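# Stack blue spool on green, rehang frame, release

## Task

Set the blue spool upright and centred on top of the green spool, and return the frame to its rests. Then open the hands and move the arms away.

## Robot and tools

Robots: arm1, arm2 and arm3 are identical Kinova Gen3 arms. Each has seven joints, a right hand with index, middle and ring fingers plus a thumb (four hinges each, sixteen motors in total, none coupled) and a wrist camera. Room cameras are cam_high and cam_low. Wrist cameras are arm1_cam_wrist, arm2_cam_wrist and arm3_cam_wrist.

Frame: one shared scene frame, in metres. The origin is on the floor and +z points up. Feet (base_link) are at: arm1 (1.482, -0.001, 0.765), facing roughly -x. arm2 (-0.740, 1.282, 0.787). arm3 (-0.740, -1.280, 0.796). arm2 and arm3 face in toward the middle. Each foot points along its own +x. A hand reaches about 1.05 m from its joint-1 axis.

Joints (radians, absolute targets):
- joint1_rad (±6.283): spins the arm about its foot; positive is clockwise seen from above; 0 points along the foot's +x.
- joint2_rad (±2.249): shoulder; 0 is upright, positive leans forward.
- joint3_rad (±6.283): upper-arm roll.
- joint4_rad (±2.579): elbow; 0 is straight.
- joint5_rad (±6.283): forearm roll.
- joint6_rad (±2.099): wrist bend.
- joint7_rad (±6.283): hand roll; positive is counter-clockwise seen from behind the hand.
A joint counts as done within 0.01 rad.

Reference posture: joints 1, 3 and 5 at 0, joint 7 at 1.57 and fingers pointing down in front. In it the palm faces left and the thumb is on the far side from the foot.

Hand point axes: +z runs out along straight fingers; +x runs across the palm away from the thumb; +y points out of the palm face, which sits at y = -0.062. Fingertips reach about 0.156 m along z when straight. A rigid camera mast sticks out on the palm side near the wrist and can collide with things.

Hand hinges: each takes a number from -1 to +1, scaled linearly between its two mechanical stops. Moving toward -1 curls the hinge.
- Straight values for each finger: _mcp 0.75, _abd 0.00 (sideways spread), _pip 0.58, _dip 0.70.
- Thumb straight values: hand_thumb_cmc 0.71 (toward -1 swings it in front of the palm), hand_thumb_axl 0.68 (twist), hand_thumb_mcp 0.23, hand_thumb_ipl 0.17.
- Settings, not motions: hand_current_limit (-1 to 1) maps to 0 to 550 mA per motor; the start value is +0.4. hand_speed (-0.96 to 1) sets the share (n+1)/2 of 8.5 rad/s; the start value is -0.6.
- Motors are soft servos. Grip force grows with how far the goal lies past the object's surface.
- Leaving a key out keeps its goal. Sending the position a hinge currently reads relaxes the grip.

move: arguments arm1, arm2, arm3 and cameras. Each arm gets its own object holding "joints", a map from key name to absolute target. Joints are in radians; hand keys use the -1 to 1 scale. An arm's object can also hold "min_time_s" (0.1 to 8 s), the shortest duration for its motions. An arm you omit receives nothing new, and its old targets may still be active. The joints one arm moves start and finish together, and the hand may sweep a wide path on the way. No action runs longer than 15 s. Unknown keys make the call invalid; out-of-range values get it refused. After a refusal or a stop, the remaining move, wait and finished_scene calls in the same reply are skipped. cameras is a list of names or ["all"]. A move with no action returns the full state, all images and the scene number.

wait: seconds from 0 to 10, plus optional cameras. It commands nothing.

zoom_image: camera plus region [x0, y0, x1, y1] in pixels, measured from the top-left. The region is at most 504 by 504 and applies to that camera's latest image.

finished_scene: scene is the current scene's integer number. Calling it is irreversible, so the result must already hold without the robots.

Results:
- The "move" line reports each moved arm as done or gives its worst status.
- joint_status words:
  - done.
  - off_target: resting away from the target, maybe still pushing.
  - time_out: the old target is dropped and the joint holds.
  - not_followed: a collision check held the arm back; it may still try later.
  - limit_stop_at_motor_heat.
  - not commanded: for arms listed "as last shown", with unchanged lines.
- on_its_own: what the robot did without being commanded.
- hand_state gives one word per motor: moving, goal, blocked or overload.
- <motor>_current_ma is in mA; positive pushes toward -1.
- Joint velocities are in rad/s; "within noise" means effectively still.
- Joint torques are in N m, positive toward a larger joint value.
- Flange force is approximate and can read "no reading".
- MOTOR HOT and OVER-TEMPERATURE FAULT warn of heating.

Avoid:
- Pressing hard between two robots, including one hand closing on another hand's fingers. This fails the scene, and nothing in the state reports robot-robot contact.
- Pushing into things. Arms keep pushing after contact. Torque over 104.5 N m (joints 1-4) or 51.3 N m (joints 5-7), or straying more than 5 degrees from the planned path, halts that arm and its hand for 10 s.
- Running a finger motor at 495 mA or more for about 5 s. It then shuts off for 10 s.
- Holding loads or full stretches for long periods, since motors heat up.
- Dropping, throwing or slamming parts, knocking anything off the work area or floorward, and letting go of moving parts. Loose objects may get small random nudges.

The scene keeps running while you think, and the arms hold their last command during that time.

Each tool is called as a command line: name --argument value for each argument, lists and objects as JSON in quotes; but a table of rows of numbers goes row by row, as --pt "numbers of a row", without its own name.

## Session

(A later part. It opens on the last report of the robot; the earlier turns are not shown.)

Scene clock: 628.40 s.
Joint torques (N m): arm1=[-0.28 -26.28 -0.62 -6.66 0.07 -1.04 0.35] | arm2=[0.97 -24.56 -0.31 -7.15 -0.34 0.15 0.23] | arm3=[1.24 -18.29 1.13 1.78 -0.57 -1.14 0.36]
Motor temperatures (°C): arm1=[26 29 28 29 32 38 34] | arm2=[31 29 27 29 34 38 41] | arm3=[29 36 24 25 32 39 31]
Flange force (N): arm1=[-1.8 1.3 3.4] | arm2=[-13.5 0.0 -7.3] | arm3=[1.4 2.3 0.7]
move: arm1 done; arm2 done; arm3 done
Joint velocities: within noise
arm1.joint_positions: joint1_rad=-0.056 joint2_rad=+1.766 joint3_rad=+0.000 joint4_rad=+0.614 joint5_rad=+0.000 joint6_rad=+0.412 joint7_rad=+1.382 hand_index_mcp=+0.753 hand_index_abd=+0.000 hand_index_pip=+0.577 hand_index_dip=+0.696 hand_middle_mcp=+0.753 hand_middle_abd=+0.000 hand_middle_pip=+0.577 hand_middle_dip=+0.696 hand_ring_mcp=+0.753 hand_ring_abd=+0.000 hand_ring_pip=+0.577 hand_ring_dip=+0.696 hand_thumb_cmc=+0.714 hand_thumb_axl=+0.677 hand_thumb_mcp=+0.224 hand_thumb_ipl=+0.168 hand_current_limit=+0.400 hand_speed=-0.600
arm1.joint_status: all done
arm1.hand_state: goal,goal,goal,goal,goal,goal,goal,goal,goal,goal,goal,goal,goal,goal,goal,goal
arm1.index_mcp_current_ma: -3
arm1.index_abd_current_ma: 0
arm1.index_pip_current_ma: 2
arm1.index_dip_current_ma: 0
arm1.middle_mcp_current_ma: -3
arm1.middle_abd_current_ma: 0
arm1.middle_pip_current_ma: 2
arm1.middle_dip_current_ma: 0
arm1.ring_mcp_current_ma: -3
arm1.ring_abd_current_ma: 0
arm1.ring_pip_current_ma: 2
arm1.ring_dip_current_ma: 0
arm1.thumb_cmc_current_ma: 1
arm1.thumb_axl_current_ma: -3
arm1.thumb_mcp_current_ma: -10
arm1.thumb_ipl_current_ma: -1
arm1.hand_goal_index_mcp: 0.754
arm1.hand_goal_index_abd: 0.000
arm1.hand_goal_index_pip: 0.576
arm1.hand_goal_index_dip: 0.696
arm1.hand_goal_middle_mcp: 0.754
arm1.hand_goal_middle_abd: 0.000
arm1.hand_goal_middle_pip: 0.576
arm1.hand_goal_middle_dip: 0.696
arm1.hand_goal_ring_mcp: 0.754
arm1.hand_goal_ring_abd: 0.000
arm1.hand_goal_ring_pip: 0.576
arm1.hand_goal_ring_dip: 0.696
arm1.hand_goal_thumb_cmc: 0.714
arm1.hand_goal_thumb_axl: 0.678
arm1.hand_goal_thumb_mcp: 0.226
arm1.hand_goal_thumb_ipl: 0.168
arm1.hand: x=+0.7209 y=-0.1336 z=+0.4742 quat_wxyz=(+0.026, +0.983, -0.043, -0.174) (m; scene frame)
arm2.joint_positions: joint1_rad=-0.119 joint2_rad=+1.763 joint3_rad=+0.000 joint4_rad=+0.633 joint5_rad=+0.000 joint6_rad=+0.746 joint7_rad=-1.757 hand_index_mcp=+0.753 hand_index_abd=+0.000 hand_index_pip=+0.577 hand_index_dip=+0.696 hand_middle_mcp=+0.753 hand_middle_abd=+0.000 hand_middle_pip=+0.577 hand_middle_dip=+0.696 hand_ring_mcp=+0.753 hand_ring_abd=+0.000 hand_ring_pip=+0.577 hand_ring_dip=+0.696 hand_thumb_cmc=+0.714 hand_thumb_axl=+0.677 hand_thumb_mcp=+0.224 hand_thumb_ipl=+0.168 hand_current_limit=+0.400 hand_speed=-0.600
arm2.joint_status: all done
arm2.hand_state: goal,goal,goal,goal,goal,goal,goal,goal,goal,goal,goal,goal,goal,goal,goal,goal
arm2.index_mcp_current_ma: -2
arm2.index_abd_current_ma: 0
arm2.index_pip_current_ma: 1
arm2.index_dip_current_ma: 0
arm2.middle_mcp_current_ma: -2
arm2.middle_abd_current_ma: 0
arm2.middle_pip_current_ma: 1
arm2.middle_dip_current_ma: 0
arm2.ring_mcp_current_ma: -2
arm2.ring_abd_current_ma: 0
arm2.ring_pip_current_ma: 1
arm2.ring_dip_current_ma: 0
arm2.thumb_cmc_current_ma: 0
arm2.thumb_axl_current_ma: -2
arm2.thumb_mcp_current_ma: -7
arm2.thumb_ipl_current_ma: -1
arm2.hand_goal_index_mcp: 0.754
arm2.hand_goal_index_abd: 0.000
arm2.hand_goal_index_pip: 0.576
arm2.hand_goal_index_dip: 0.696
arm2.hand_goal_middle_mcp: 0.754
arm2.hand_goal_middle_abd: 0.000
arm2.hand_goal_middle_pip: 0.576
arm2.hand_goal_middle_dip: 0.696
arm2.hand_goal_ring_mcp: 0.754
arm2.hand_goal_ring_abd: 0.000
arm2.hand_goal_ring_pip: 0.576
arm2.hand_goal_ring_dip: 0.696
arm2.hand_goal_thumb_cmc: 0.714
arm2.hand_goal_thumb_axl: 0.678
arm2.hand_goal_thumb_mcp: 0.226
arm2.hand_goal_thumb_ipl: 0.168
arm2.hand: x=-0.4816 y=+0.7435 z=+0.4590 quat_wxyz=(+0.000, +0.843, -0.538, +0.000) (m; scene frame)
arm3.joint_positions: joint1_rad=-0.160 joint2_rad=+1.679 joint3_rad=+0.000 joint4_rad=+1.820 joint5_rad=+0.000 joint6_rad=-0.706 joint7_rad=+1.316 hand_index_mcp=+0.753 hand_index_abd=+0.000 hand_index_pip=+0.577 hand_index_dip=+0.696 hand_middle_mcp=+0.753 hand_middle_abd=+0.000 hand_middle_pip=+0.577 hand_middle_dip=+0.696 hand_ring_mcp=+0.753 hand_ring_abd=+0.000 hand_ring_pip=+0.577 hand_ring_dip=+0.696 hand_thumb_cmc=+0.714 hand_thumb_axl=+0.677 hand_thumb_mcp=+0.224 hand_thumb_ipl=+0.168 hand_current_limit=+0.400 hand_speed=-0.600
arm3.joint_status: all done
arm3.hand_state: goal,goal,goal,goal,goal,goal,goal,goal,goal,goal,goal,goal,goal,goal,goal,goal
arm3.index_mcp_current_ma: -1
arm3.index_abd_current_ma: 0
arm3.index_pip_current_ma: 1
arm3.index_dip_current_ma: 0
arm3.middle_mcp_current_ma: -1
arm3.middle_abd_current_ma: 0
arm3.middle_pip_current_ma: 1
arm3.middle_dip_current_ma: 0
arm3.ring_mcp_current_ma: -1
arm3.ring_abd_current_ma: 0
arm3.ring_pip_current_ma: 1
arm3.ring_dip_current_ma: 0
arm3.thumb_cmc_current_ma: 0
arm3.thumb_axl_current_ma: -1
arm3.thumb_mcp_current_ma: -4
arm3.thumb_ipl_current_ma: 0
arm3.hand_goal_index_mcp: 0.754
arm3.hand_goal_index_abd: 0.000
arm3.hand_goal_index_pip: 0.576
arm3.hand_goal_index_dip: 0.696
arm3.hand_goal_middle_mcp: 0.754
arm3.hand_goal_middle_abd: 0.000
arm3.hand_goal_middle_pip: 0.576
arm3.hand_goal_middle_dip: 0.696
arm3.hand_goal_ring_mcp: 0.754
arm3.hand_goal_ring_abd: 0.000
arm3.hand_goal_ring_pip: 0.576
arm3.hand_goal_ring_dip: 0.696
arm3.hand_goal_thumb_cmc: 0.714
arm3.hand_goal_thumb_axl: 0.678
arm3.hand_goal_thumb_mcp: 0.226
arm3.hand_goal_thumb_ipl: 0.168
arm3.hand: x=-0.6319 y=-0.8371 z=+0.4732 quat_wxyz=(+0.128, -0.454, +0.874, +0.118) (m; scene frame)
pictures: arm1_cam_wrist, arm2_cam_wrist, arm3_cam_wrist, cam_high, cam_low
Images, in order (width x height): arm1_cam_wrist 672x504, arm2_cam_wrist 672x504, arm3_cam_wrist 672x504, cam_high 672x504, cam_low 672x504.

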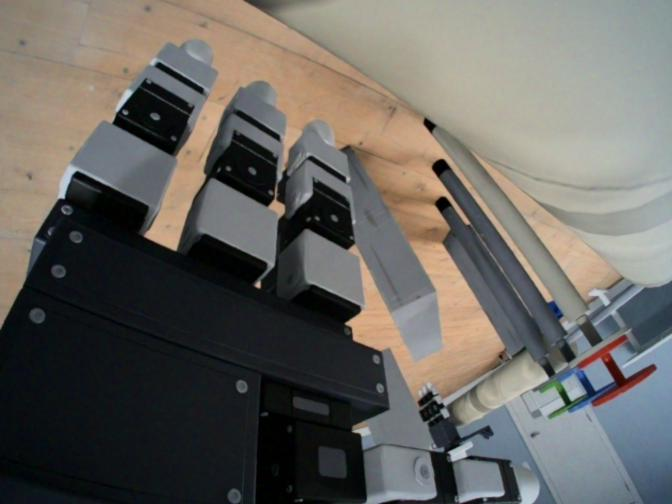

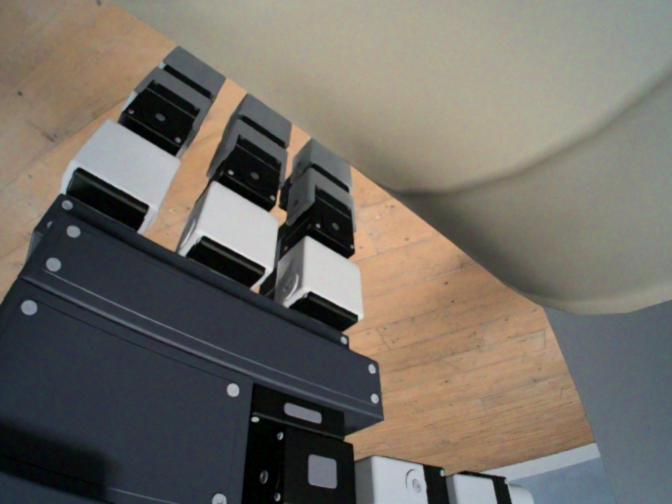

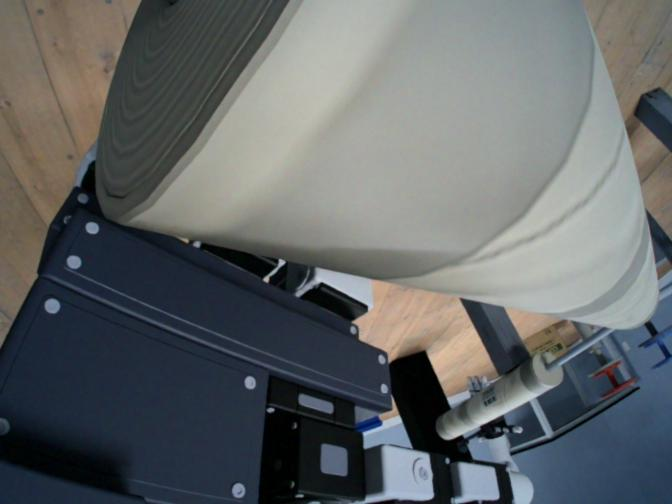

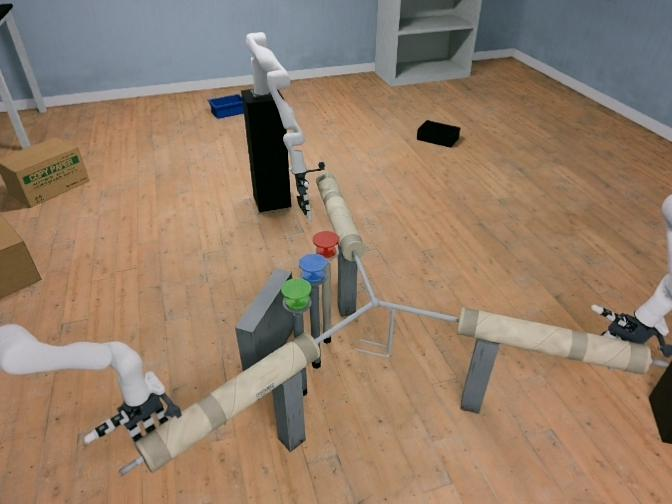

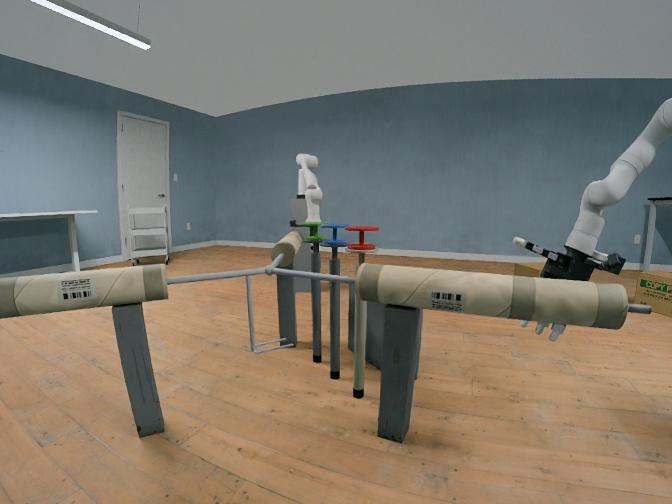

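move --arm1 '{"joints":{"joint1_rad":-0.130,"joint2_rad":1.7568,"joint3_rad":0,"joint4_rad":0.7295,"joint5_rad":0,"joint6_rad":0.306,"joint7_rad":1.2825},"min_time_s":2}' --arm2 '{"joints":{"joint1_rad":-0.079,"joint2_rad":1.7265,"joint3_rad":0,"joint4_rad":0.8167,"joint5_rad":0,"joint6_rad":0.5984,"joint7_rad":-1.717},"min_time_s":2}' --arm3 '{"joints":{"joint1_rad":-0.145,"joint2_rad":1.7055,"joint3_rad":0,"joint4_rad":1.7226,"joint5_rad":0,"joint6_rad":-0.6356,"joint7_rad":1.331},"min_time_s":2}' --cameras '["all"]'

zoom_image --camera "cam_high" --region '[60, 260, 340, 504]'

zoom_image --camera "cam_high" --region '[440, 200, 672, 400]'

zoom_image --camera "cam_low" --region '[472, 150, 672, 350]'

Scene clock: 806.17 s.
Joint torques (N m): arm1=[-0.2 -25.61 -0.65 -5.93 0.05 -1.05 0.29] | arm2=[0.92 -23.67 -0.31 -6.17 -0.29 0.17 0.23] | arm3=[1.22 -18.66 1.11 1.16 -0.59 -1.15 0.33]
Motor temperatures (°C): arm1=[26 30 28 29 32 38 34] | arm2=[31 29 27 29 34 38 41] | arm3=[29 36 23 25 32 39 31]
Flange force (N): arm1=[-1.4 1.6 3.4] | arm2=[-10.5 -0.9 -6.3] | arm3=[1.1 2.2 0.3]
move: arm1 done; arm2 done; arm3 done
Joint velocities: within noise
arm1.joint_positions: joint1_rad=-0.130 joint2_rad=+1.757 joint3_rad=+0.000 joint4_rad=+0.729 joint5_rad=+0.000 joint6_rad=+0.306 joint7_rad=+1.282 hand_index_mcp=+0.753 hand_index_abd=+0.000 hand_index_pip=+0.577 hand_index_dip=+0.696 hand_middle_mcp=+0.753 hand_middle_abd=+0.000 hand_middle_pip=+0.577 hand_middle_dip=+0.696 hand_ring_mcp=+0.753 hand_ring_abd=+0.000 hand_ring_pip=+0.577 hand_ring_dip=+0.696 hand_thumb_cmc=+0.714 hand_thumb_axl=+0.677 hand_thumb_mcp=+0.224 hand_thumb_ipl=+0.168 hand_current_limit=+0.400 hand_speed=-0.600
arm1.joint_status: all done
arm1.hand_state: goal,goal,goal,goal,goal,goal,goal,goal,goal,goal,goal,goal,goal,goal,goal,goal
arm1.index_mcp_current_ma: -3
arm1.index_abd_current_ma: 0
arm1.index_pip_current_ma: 2
arm1.index_dip_current_ma: 0
arm1.middle_mcp_current_ma: -3
arm1.middle_abd_current_ma: 0
arm1.middle_pip_current_ma: 2
arm1.middle_dip_current_ma: 0
arm1.ring_mcp_current_ma: -3
arm1.ring_abd_current_ma: 0
arm1.ring_pip_current_ma: 2
arm1.ring_dip_current_ma: 0
arm1.thumb_cmc_current_ma: 1
arm1.thumb_axl_current_ma: -3
arm1.thumb_mcp_current_ma: -10
arm1.thumb_ipl_current_ma: -1
arm1.hand_goal_index_mcp: 0.754
arm1.hand_goal_index_abd: 0.000
arm1.hand_goal_index_pip: 0.576
arm1.hand_goal_index_dip: 0.696
arm1.hand_goal_middle_mcp: 0.754
arm1.hand_goal_middle_abd: 0.000
arm1.hand_goal_middle_pip: 0.576
arm1.hand_goal_middle_dip: 0.696
arm1.hand_goal_ring_mcp: 0.754
arm1.hand_goal_ring_abd: 0.000
arm1.hand_goal_ring_pip: 0.576
arm1.hand_goal_ring_dip: 0.696
arm1.hand_goal_thumb_cmc: 0.714
arm1.hand_goal_thumb_axl: 0.678
arm1.hand_goal_thumb_mcp: 0.226
arm1.hand_goal_thumb_ipl: 0.168
arm1.hand: x=+0.7492 y=-0.1822 z=+0.4588 quat_wxyz=(+0.040, +0.983, -0.055, -0.171) (m; scene frame)
arm2.joint_positions: joint1_rad=-0.079 joint2_rad=+1.727 joint3_rad=+0.000 joint4_rad=+0.817 joint5_rad=+0.000 joint6_rad=+0.598 joint7_rad=-1.717 hand_index_mcp=+0.753 hand_index_abd=+0.000 hand_index_pip=+0.577 hand_index_dip=+0.696 hand_middle_mcp=+0.753 hand_middle_abd=+0.000 hand_middle_pip=+0.577 hand_middle_dip=+0.696 hand_ring_mcp=+0.753 hand_ring_abd=+0.000 hand_ring_pip=+0.577 hand_ring_dip=+0.696 hand_thumb_cmc=+0.714 hand_thumb_axl=+0.677 hand_thumb_mcp=+0.224 hand_thumb_ipl=+0.168 hand_current_limit=+0.400 hand_speed=-0.600
arm2.joint_status: all done
arm2.hand_state: goal,goal,goal,goal,goal,goal,goal,goal,goal,goal,goal,goal,goal,goal,goal,goal
arm2.index_mcp_current_ma: -2
arm2.index_abd_current_ma: 0
arm2.index_pip_current_ma: 1
arm2.index_dip_current_ma: 0
arm2.middle_mcp_current_ma: -2
arm2.middle_abd_current_ma: 0
arm2.middle_pip_current_ma: 1
arm2.middle_dip_current_ma: 0
arm2.ring_mcp_current_ma: -2
arm2.ring_abd_current_ma: 0
arm2.ring_pip_current_ma: 1
arm2.ring_dip_current_ma: 0
arm2.thumb_cmc_current_ma: 0
arm2.thumb_axl_current_ma: -2
arm2.thumb_mcp_current_ma: -7
arm2.thumb_ipl_current_ma: -1
arm2.hand_goal_index_mcp: 0.754
arm2.hand_goal_index_abd: 0.000
arm2.hand_goal_index_pip: 0.576
arm2.hand_goal_index_dip: 0.696
arm2.hand_goal_middle_mcp: 0.754
arm2.hand_goal_middle_abd: 0.000
arm2.hand_goal_middle_pip: 0.576
arm2.hand_goal_middle_dip: 0.696
arm2.hand_goal_ring_mcp: 0.754
arm2.hand_goal_ring_abd: 0.000
arm2.hand_goal_ring_pip: 0.576
arm2.hand_goal_ring_dip: 0.696
arm2.hand_goal_thumb_cmc: 0.714
arm2.hand_goal_thumb_axl: 0.678
arm2.hand_goal_thumb_mcp: 0.226
arm2.hand_goal_thumb_ipl: 0.168
arm2.hand: x=-0.5213 y=+0.7583 z=+0.4452 quat_wxyz=(+0.000, +0.843, -0.538, +0.000) (m; scene frame)
arm3.joint_positions: joint1_rad=-0.145 joint2_rad=+1.705 joint3_rad=+0.000 joint4_rad=+1.723 joint5_rad=+0.000 joint6_rad=-0.636 joint7_rad=+1.331 hand_index_mcp=+0.753 hand_index_abd=+0.000 hand_index_pip=+0.577 hand_index_dip=+0.696 hand_middle_mcp=+0.753 hand_middle_abd=+0.000 hand_middle_pip=+0.577 hand_middle_dip=+0.696 hand_ring_mcp=+0.753 hand_ring_abd=+0.000 hand_ring_pip=+0.577 hand_ring_dip=+0.696 hand_thumb_cmc=+0.714 hand_thumb_axl=+0.677 hand_thumb_mcp=+0.224 hand_thumb_ipl=+0.168 hand_current_limit=+0.400 hand_speed=-0.600
arm3.joint_status: all done
arm3.hand_state: goal,goal,goal,goal,goal,goal,goal,goal,goal,goal,goal,goal,goal,goal,goal,goal
arm3.index_mcp_current_ma: -1
arm3.index_abd_current_ma: 0
arm3.index_pip_current_ma: 1
arm3.index_dip_current_ma: 0
arm3.middle_mcp_current_ma: -1
arm3.middle_abd_current_ma: 0
arm3.middle_pip_current_ma: 1
arm3.middle_dip_current_ma: 0
arm3.ring_mcp_current_ma: -1
arm3.ring_abd_current_ma: 0
arm3.ring_pip_current_ma: 1
arm3.ring_dip_current_ma: 0
arm3.thumb_cmc_current_ma: 0
arm3.thumb_axl_current_ma: -1
arm3.thumb_mcp_current_ma: -4
arm3.thumb_ipl_current_ma: 0
arm3.hand_goal_index_mcp: 0.754
arm3.hand_goal_index_abd: 0.000
arm3.hand_goal_index_pip: 0.576
arm3.hand_goal_index_dip: 0.696
arm3.hand_goal_middle_mcp: 0.754
arm3.hand_goal_middle_abd: 0.000
arm3.hand_goal_middle_pip: 0.576
arm3.hand_goal_middle_dip: 0.696
arm3.hand_goal_ring_mcp: 0.754
arm3.hand_goal_ring_abd: 0.000
arm3.hand_goal_ring_pip: 0.576
arm3.hand_goal_ring_dip: 0.696
arm3.hand_goal_thumb_cmc: 0.714
arm3.hand_goal_thumb_axl: 0.678
arm3.hand_goal_thumb_mcp: 0.226
arm3.hand_goal_thumb_ipl: 0.168
arm3.hand: x=-0.6192 y=-0.8213 z=+0.4547 quat_wxyz=(+0.129, -0.454, +0.874, +0.116) (m; scene frame)
pictures: arm1_cam_wrist, arm2_cam_wrist, arm3_cam_wrist, cam_high, cam_low
Images, in order (width x height): arm1_cam_wrist 672x504, arm2_cam_wrist 672x504, arm3_cam_wrist 672x504, cam_high 672x504, cam_low 672x504.

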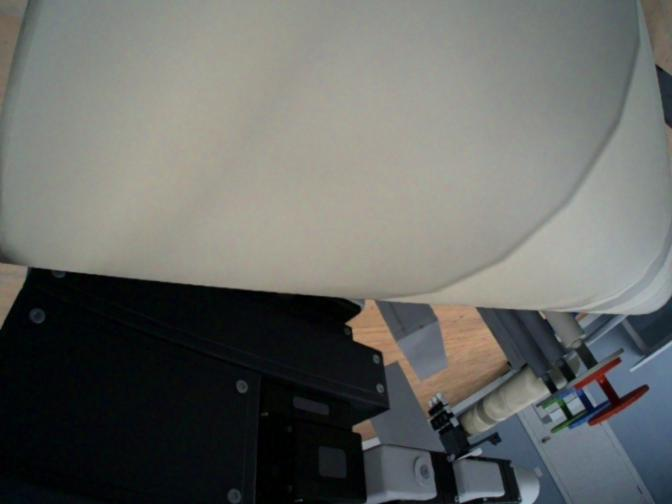

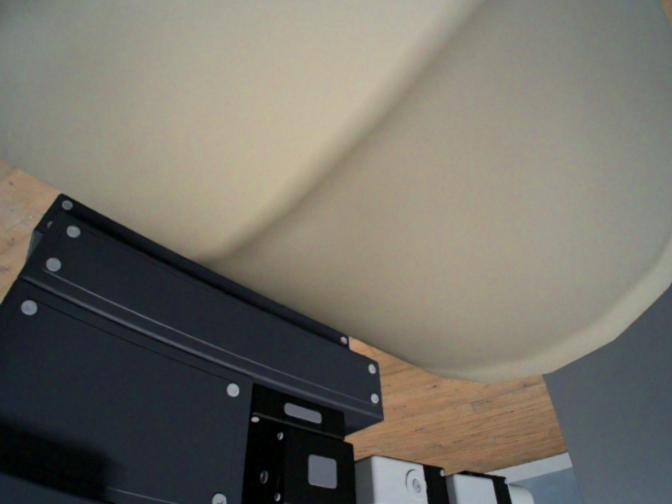

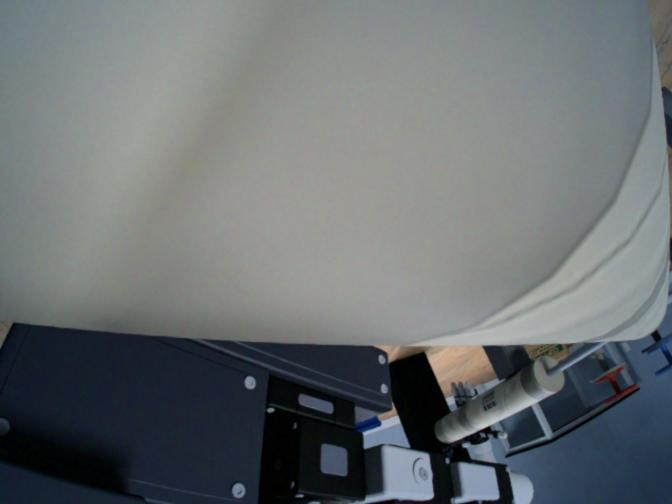

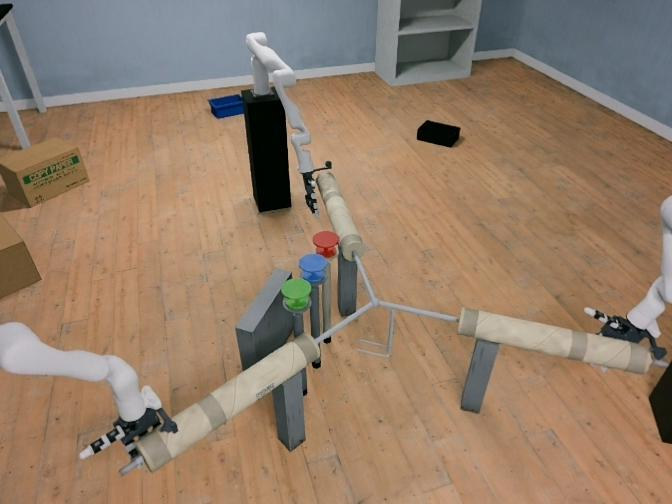

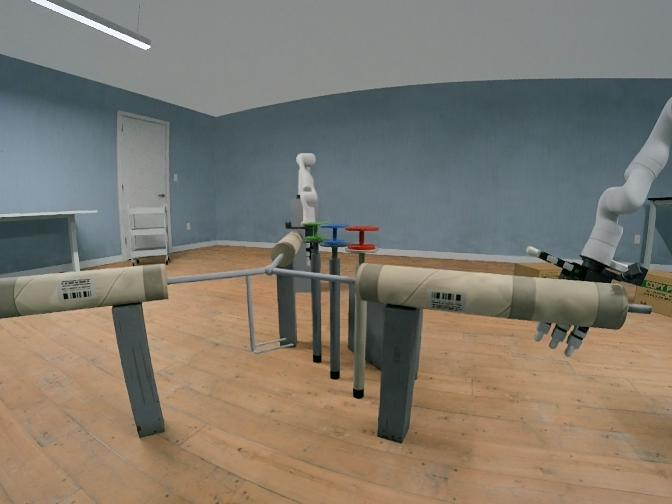

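Scaled by 1.800 from the camera's 672x504 image, which has a finer 960x720 frame.

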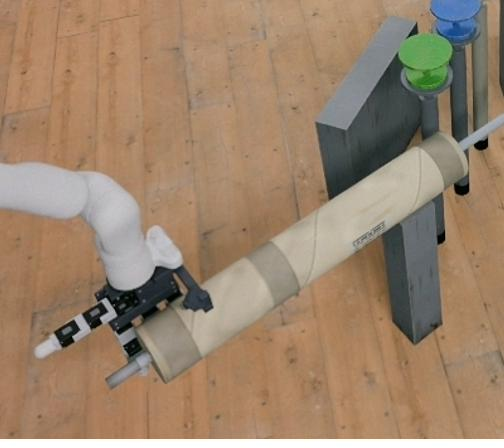

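Scaled by 2.172 from the camera's 672x504 image, which has a finer 960x720 frame.

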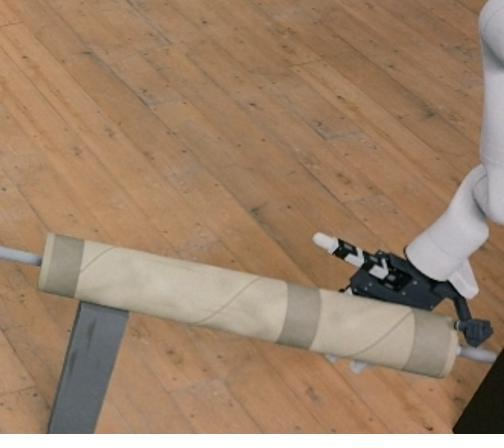

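Scaled by 2.520 from the camera's 672x504 image, which has a finer 960x720 frame.

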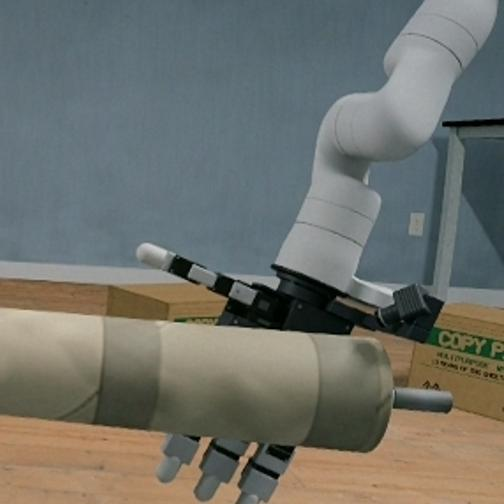

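move --arm1 '{"joints":{"joint1_rad":-0.152,"joint2_rad":1.7612,"joint3_rad":0,"joint4_rad":0.7168,"joint5_rad":0,"joint6_rad":0.314,"joint7_rad":1.2615},"min_time_s":1}' --arm3 '{"joints":{"joint1_rad":-0.167,"joint2_rad":1.7045,"joint3_rad":0,"joint4_rad":1.7191,"joint5_rad":0,"joint6_rad":-0.6311,"joint7_rad":1.309},"min_time_s":1}'

move --arm1 '{"joints":{"hand_current_limit":-0.2,"hand_speed":-0.7,"hand_index_mcp":0.616,"hand_middle_mcp":0.616,"hand_ring_mcp":0.616,"hand_index_pip":-0.299,"hand_middle_pip":-0.299,"hand_ring_pip":-0.299,"hand_index_dip":0.043,"hand_middle_dip":0.043,"hand_ring_dip":0.043}}' --arm2 '{"joints":{"hand_current_limit":-0.2,"hand_speed":-0.7,"hand_index_mcp":0.616,"hand_middle_mcp":0.616,"hand_ring_mcp":0.616,"hand_index_pip":-0.299,"hand_middle_pip":-0.299,"hand_ring_pip":-0.299,"hand_index_dip":0.043,"hand_middle_dip":0.043,"hand_ring_dip":0.043}}' --arm3 '{"joints":{"hand_current_limit":-0.2,"hand_speed":-0.7,"hand_index_mcp":0.616,"hand_middle_mcp":0.616,"hand_ring_mcp":0.616,"hand_index_pip":-0.299,"hand_middle_pip":-0.299,"hand_ring_pip":-0.299,"hand_index_dip":0.043,"hand_middle_dip":0.043,"hand_ring_dip":0.043}}' --cameras '["cam_high","cam_low"]'

zoom_image --camera "cam_low" --region '[472, 200, 672, 400]'

Scene clock: 912.57 s.
Joint torques (N m): arm1=[-0.24 -25.64 -0.62 -5.98 0.05 -1.05 0.31] | arm2=[1.04 -23.63 -0.26 -6.19 -0.31 0.14 0.23] | arm3=[1.21 -18.76 1.07 1.1 -0.59 -1.14 0.33]
Motor temperatures (°C): arm1=[26 33 28 29 32 38 34] | arm2=[31 32 27 28 34 38 41] | arm3=[29 36 23 25 32 38 31]
Flange force (N): arm1=[-1.4 1.5 3.4] | arm2=[-10.6 -1.1 -6.5] | arm3=[1.3 2.1 0.3]
move: arm1 done; arm3 done
Joint velocities: within noise
arm1.joint_positions: joint1_rad=-0.152 joint2_rad=+1.761 joint3_rad=+0.000 joint4_rad=+0.717 joint5_rad=+0.000 joint6_rad=+0.314 joint7_rad=+1.262 hand_index_mcp=+0.753 hand_index_abd=+0.000 hand_index_pip=+0.577 hand_index_dip=+0.696 hand_middle_mcp=+0.753 hand_middle_abd=+0.000 hand_middle_pip=+0.577 hand_middle_dip=+0.696 hand_ring_mcp=+0.753 hand_ring_abd=+0.000 hand_ring_pip=+0.577 hand_ring_dip=+0.696 hand_thumb_cmc=+0.714 hand_thumb_axl=+0.677 hand_thumb_mcp=+0.224 hand_thumb_ipl=+0.168 hand_current_limit=+0.400 hand_speed=-0.600
arm1.joint_status: all done
arm1.hand_state: goal,goal,goal,goal,goal,goal,goal,goal,goal,goal,goal,goal,goal,goal,goal,goal
arm1.index_mcp_current_ma: -3
arm1.index_abd_current_ma: 0
arm1.index_pip_current_ma: 2
arm1.index_dip_current_ma: 0
arm1.middle_mcp_current_ma: -3
arm1.middle_abd_current_ma: 0
arm1.middle_pip_current_ma: 2
arm1.middle_dip_current_ma: 0
arm1.ring_mcp_current_ma: -3
arm1.ring_abd_current_ma: 0
arm1.ring_pip_current_ma: 2
arm1.ring_dip_current_ma: 0
arm1.thumb_cmc_current_ma: 1
arm1.thumb_axl_current_ma: -3
arm1.thumb_mcp_current_ma: -10
arm1.thumb_ipl_current_ma: -1
arm1.hand_goal_index_mcp: 0.754
arm1.hand_goal_index_abd: 0.000
arm1.hand_goal_index_pip: 0.576
arm1.hand_goal_index_dip: 0.696
arm1.hand_goal_middle_mcp: 0.754
arm1.hand_goal_middle_abd: 0.000
arm1.hand_goal_middle_pip: 0.576
arm1.hand_goal_middle_dip: 0.696
arm1.hand_goal_ring_mcp: 0.754
arm1.hand_goal_ring_abd: 0.000
arm1.hand_goal_ring_pip: 0.576
arm1.hand_goal_ring_dip: 0.696
arm1.hand_goal_thumb_cmc: 0.714
arm1.hand_goal_thumb_axl: 0.678
arm1.hand_goal_thumb_mcp: 0.226
arm1.hand_goal_thumb_ipl: 0.168
arm1.hand: x=+0.7500 y=-0.1980 z=+0.4591 quat_wxyz=(+0.044, +0.983, -0.055, -0.171) (m; scene frame)
arm2: as last shown
arm2.hand: x=-0.5213 y=+0.7582 z=+0.4452 quat_wxyz=(+0.000, +0.843, -0.538, +0.000) (m; scene frame)
arm3.joint_positions: joint1_rad=-0.167 joint2_rad=+1.705 joint3_rad=+0.000 joint4_rad=+1.719 joint5_rad=+0.000 joint6_rad=-0.631 joint7_rad=+1.309 hand_index_mcp=+0.753 hand_index_abd=+0.000 hand_index_pip=+0.577 hand_index_dip=+0.696 hand_middle_mcp=+0.753 hand_middle_abd=+0.000 hand_middle_pip=+0.577 hand_middle_dip=+0.696 hand_ring_mcp=+0.753 hand_ring_abd=+0.000 hand_ring_pip=+0.577 hand_ring_dip=+0.696 hand_thumb_cmc=+0.714 hand_thumb_axl=+0.677 hand_thumb_mcp=+0.224 hand_thumb_ipl=+0.168 hand_current_limit=+0.400 hand_speed=-0.600
arm3.joint_status: all done
arm3.hand_state: goal,goal,goal,goal,goal,goal,goal,goal,goal,goal,goal,goal,goal,goal,goal,goal
arm3.index_mcp_current_ma: -1
arm3.index_abd_current_ma: 0
arm3.index_pip_current_ma: 1
arm3.index_dip_current_ma: 0
arm3.middle_mcp_current_ma: -1
arm3.middle_abd_current_ma: 0
arm3.middle_pip_current_ma: 1
arm3.middle_dip_current_ma: 0
arm3.ring_mcp_current_ma: -1
arm3.ring_abd_current_ma: 0
arm3.ring_pip_current_ma: 1
arm3.ring_dip_current_ma: 0
arm3.thumb_cmc_current_ma: 0
arm3.thumb_axl_current_ma: -1
arm3.thumb_mcp_current_ma: -4
arm3.thumb_ipl_current_ma: 0
arm3.hand_goal_index_mcp: 0.754
arm3.hand_goal_index_abd: 0.000
arm3.hand_goal_index_pip: 0.576
arm3.hand_goal_index_dip: 0.696
arm3.hand_goal_middle_mcp: 0.754
arm3.hand_goal_middle_abd: 0.000
arm3.hand_goal_middle_pip: 0.576
arm3.hand_goal_middle_dip: 0.696
arm3.hand_goal_ring_mcp: 0.754
arm3.hand_goal_ring_abd: 0.000
arm3.hand_goal_ring_pip: 0.576
arm3.hand_goal_ring_dip: 0.696
arm3.hand_goal_thumb_cmc: 0.714
arm3.hand_goal_thumb_axl: 0.678
arm3.hand_goal_thumb_mcp: 0.226
arm3.hand_goal_thumb_ipl: 0.168
arm3.hand: x=-0.6274 y=-0.8162 z=+0.4554 quat_wxyz=(+0.127, -0.454, +0.874, +0.119) (m; scene frame)
pictures: none

Scene clock: 913.83 s.
Joint torques (N m): arm1=[-0.16 -27.28 -0.69 -6.54 -0.01 -1.29 0.27] | arm2=[1.04 -23.69 -0.25 -6.19 -0.29 0.19 0.24] | arm3=[1.22 -19.12 0.98 1.51 -0.47 -1.21 0.33]
Motor temperatures (°C): arm1=[26 33 28 29 32 38 34] | arm2=[31 32 27 28 34 38 41] | arm3=[29 36 23 25 32 38 31]
Flange force (N): arm1=[-1.3 1.6 6.3] | arm2=[-10.7 -1.1 -6.3] | arm3=[1.0 2.4 2.5]
move: arm1 off_target; arm2 done; arm3 off_target
Joint velocities: within noise
arm1.joint_positions: joint1_rad=-0.152 joint2_rad=+1.761 joint3_rad=+0.000 joint4_rad=+0.717 joint5_rad=+0.000 joint6_rad=+0.314 joint7_rad=+1.262 hand_index_mcp=+0.645 hand_index_abd=-0.001 hand_index_pip=-0.090 hand_index_dip=+0.065 hand_middle_mcp=+0.629 hand_middle_abd=+0.000 hand_middle_pip=-0.261 hand_middle_dip=+0.052 hand_ring_mcp=+0.622 hand_ring_abd=+0.000 hand_ring_pip=-0.292 hand_ring_dip=+0.047 hand_thumb_cmc=+0.714 hand_thumb_axl=+0.677 hand_thumb_mcp=+0.224 hand_thumb_ipl=+0.168 hand_current_limit=-0.200 hand_speed=-0.700
arm1.joint_status: hand_index_mcp off_target (ended at +0.645, target +0.616); hand_index_pip off_target (ended at -0.090, target -0.299); hand_index_dip off_target (ended at +0.065, target +0.043); hand_middle_pip off_target (ended at -0.261, target -0.299); the others done
arm1.hand_state: blocked,goal,blocked,blocked,goal,goal,blocked,goal,goal,goal,goal,goal,goal,goal,goal,goal
arm1.index_mcp_current_ma: 130
arm1.index_abd_current_ma: -3
arm1.index_pip_current_ma: 220
arm1.index_dip_current_ma: 85
arm1.middle_mcp_current_ma: 54
arm1.middle_abd_current_ma: 0
arm1.middle_pip_current_ma: 157
arm1.middle_dip_current_ma: 29
arm1.ring_mcp_current_ma: 23
arm1.ring_abd_current_ma: 0
arm1.ring_pip_current_ma: 23
arm1.ring_dip_current_ma: 10
arm1.thumb_cmc_current_ma: 1
arm1.thumb_axl_current_ma: -3
arm1.thumb_mcp_current_ma: -10
arm1.thumb_ipl_current_ma: -1
arm1.hand_goal_index_mcp: 0.616
arm1.hand_goal_index_abd: 0.000
arm1.hand_goal_index_pip: -0.298
arm1.hand_goal_index_dip: 0.044
arm1.hand_goal_middle_mcp: 0.616
arm1.hand_goal_middle_abd: 0.000
arm1.hand_goal_middle_pip: -0.298
arm1.hand_goal_middle_dip: 0.044
arm1.hand_goal_ring_mcp: 0.616
arm1.hand_goal_ring_abd: 0.000
arm1.hand_goal_ring_pip: -0.298
arm1.hand_goal_ring_dip: 0.044
arm1.hand_goal_thumb_cmc: 0.714
arm1.hand_goal_thumb_axl: 0.678
arm1.hand_goal_thumb_mcp: 0.226
arm1.hand_goal_thumb_ipl: 0.168
arm1.hand: x=+0.7500 y=-0.1980 z=+0.4591 quat_wxyz=(+0.044, +0.983, -0.055, -0.171) (m; scene frame)
arm2.joint_positions: joint1_rad=-0.079 joint2_rad=+1.726 joint3_rad=+0.000 joint4_rad=+0.817 joint5_rad=+0.000 joint6_rad=+0.598 joint7_rad=-1.717 hand_index_mcp=+0.620 hand_index_abd=+0.000 hand_index_pip=-0.290 hand_index_dip=+0.047 hand_middle_mcp=+0.620 hand_middle_abd=+0.000 hand_middle_pip=-0.290 hand_middle_dip=+0.047 hand_ring_mcp=+0.620 hand_ring_abd=+0.000 hand_ring_pip=-0.290 hand_ring_dip=+0.048 hand_thumb_cmc=+0.714 hand_thumb_axl=+0.677 hand_thumb_mcp=+0.224 hand_thumb_ipl=+0.168 hand_current_limit=-0.200 hand_speed=-0.700
arm2.joint_status: all done
arm2.hand_state: goal,goal,goal,goal,goal,goal,goal,goal,goal,goal,goal,goal,goal,goal,goal,goal
arm2.index_mcp_current_ma: 9
arm2.index_abd_current_ma: 0
arm2.index_pip_current_ma: 20
arm2.index_dip_current_ma: 8
arm2.middle_mcp_current_ma: 10
arm2.middle_abd_current_ma: 0
arm2.middle_pip_current_ma: 21
arm2.middle_dip_current_ma: 8
arm2.ring_mcp_current_ma: 10
arm2.ring_abd_current_ma: 0
arm2.ring_pip_current_ma: 21
arm2.ring_dip_current_ma: 9
arm2.thumb_cmc_current_ma: 0
arm2.thumb_axl_current_ma: -2
arm2.thumb_mcp_current_ma: -7
arm2.thumb_ipl_current_ma: -1
arm2.hand_goal_index_mcp: 0.616
arm2.hand_goal_index_abd: 0.000
arm2.hand_goal_index_pip: -0.298
arm2.hand_goal_index_dip: 0.044
arm2.hand_goal_middle_mcp: 0.616
arm2.hand_goal_middle_abd: 0.000
arm2.hand_goal_middle_pip: -0.298
arm2.hand_goal_middle_dip: 0.044
arm2.hand_goal_ring_mcp: 0.616
arm2.hand_goal_ring_abd: 0.000
arm2.hand_goal_ring_pip: -0.298
arm2.hand_goal_ring_dip: 0.044
arm2.hand_goal_thumb_cmc: 0.714
arm2.hand_goal_thumb_axl: 0.678
arm2.hand_goal_thumb_mcp: 0.226
arm2.hand_goal_thumb_ipl: 0.168
arm2.hand: x=-0.5213 y=+0.7582 z=+0.4452 quat_wxyz=(+0.000, +0.843, -0.538, +0.000) (m; scene frame)
arm3.joint_positions: joint1_rad=-0.167 joint2_rad=+1.705 joint3_rad=+0.000 joint4_rad=+1.719 joint5_rad=+0.000 joint6_rad=-0.631 joint7_rad=+1.309 hand_index_mcp=+0.648 hand_index_abd=+0.000 hand_index_pip=-0.159 hand_index_dip=+0.059 hand_middle_mcp=+0.622 hand_middle_abd=+0.000 hand_middle_pip=-0.291 hand_middle_dip=+0.048 hand_ring_mcp=+0.622 hand_ring_abd=+0.000 hand_ring_pip=-0.290 hand_ring_dip=+0.047 hand_thumb_cmc=+0.714 hand_thumb_axl=+0.677 hand_thumb_mcp=+0.224 hand_thumb_ipl=+0.168 hand_current_limit=-0.200 hand_speed=-0.700
arm3.joint_status: hand_index_mcp off_target (ended at +0.648, target +0.616); hand_index_pip off_target (ended at -0.159, target -0.299); the others done
arm3.hand_state: blocked,goal,blocked,goal,goal,goal,goal,goal,goal,goal,goal,goal,goal,goal,goal,goal
arm3.index_mcp_current_ma: 89
arm3.index_abd_current_ma: 0
arm3.index_pip_current_ma: 220
arm3.index_dip_current_ma: 33
arm3.middle_mcp_current_ma: 10
arm3.middle_abd_current_ma: 0
arm3.middle_pip_current_ma: 13
arm3.middle_dip_current_ma: 5
arm3.ring_mcp_current_ma: 11
arm3.ring_abd_current_ma: 0
arm3.ring_pip_current_ma: 14
arm3.ring_dip_current_ma: 5
arm3.thumb_cmc_current_ma: 0
arm3.thumb_axl_current_ma: -1
arm3.thumb_mcp_current_ma: -4
arm3.thumb_ipl_current_ma: 0
arm3.hand_goal_index_mcp: 0.616
arm3.hand_goal_index_abd: 0.000
arm3.hand_goal_index_pip: -0.298
arm3.hand_goal_index_dip: 0.044
arm3.hand_goal_middle_mcp: 0.616
arm3.hand_goal_middle_abd: 0.000
arm3.hand_goal_middle_pip: -0.298
arm3.hand_goal_middle_dip: 0.044
arm3.hand_goal_ring_mcp: 0.616
arm3.hand_goal_ring_abd: 0.000
arm3.hand_goal_ring_pip: -0.298
arm3.hand_goal_ring_dip: 0.044
arm3.hand_goal_thumb_cmc: 0.714
arm3.hand_goal_thumb_axl: 0.678
arm3.hand_goal_thumb_mcp: 0.226
arm3.hand_goal_thumb_ipl: 0.168
arm3.hand: x=-0.6275 y=-0.8162 z=+0.4554 quat_wxyz=(+0.127, -0.454, +0.874, +0.119) (m; scene frame)
pictures: cam_high, cam_low
Images, in order (width x height): cam_high 672x504, cam_low 672x504.

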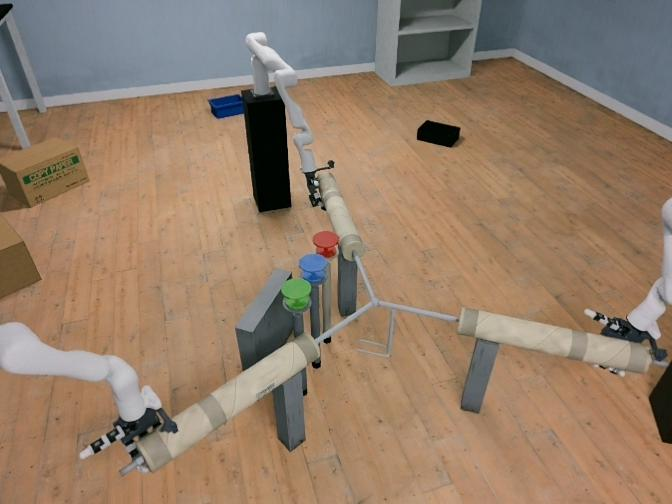

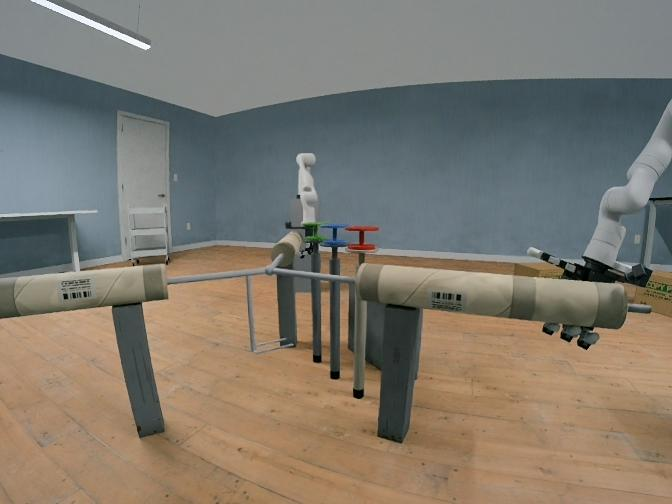

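Scaled by 2.520 from the camera's 672x504 image, which has a finer 960x720 frame.

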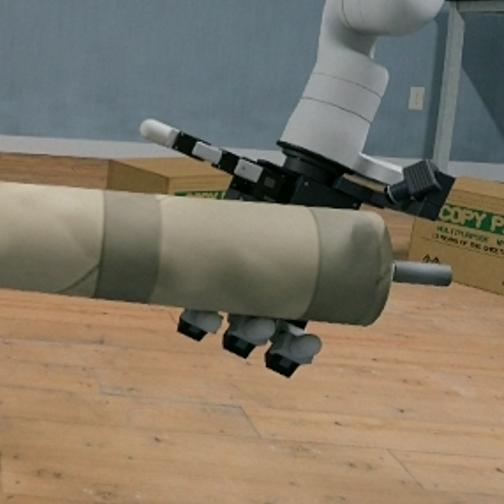

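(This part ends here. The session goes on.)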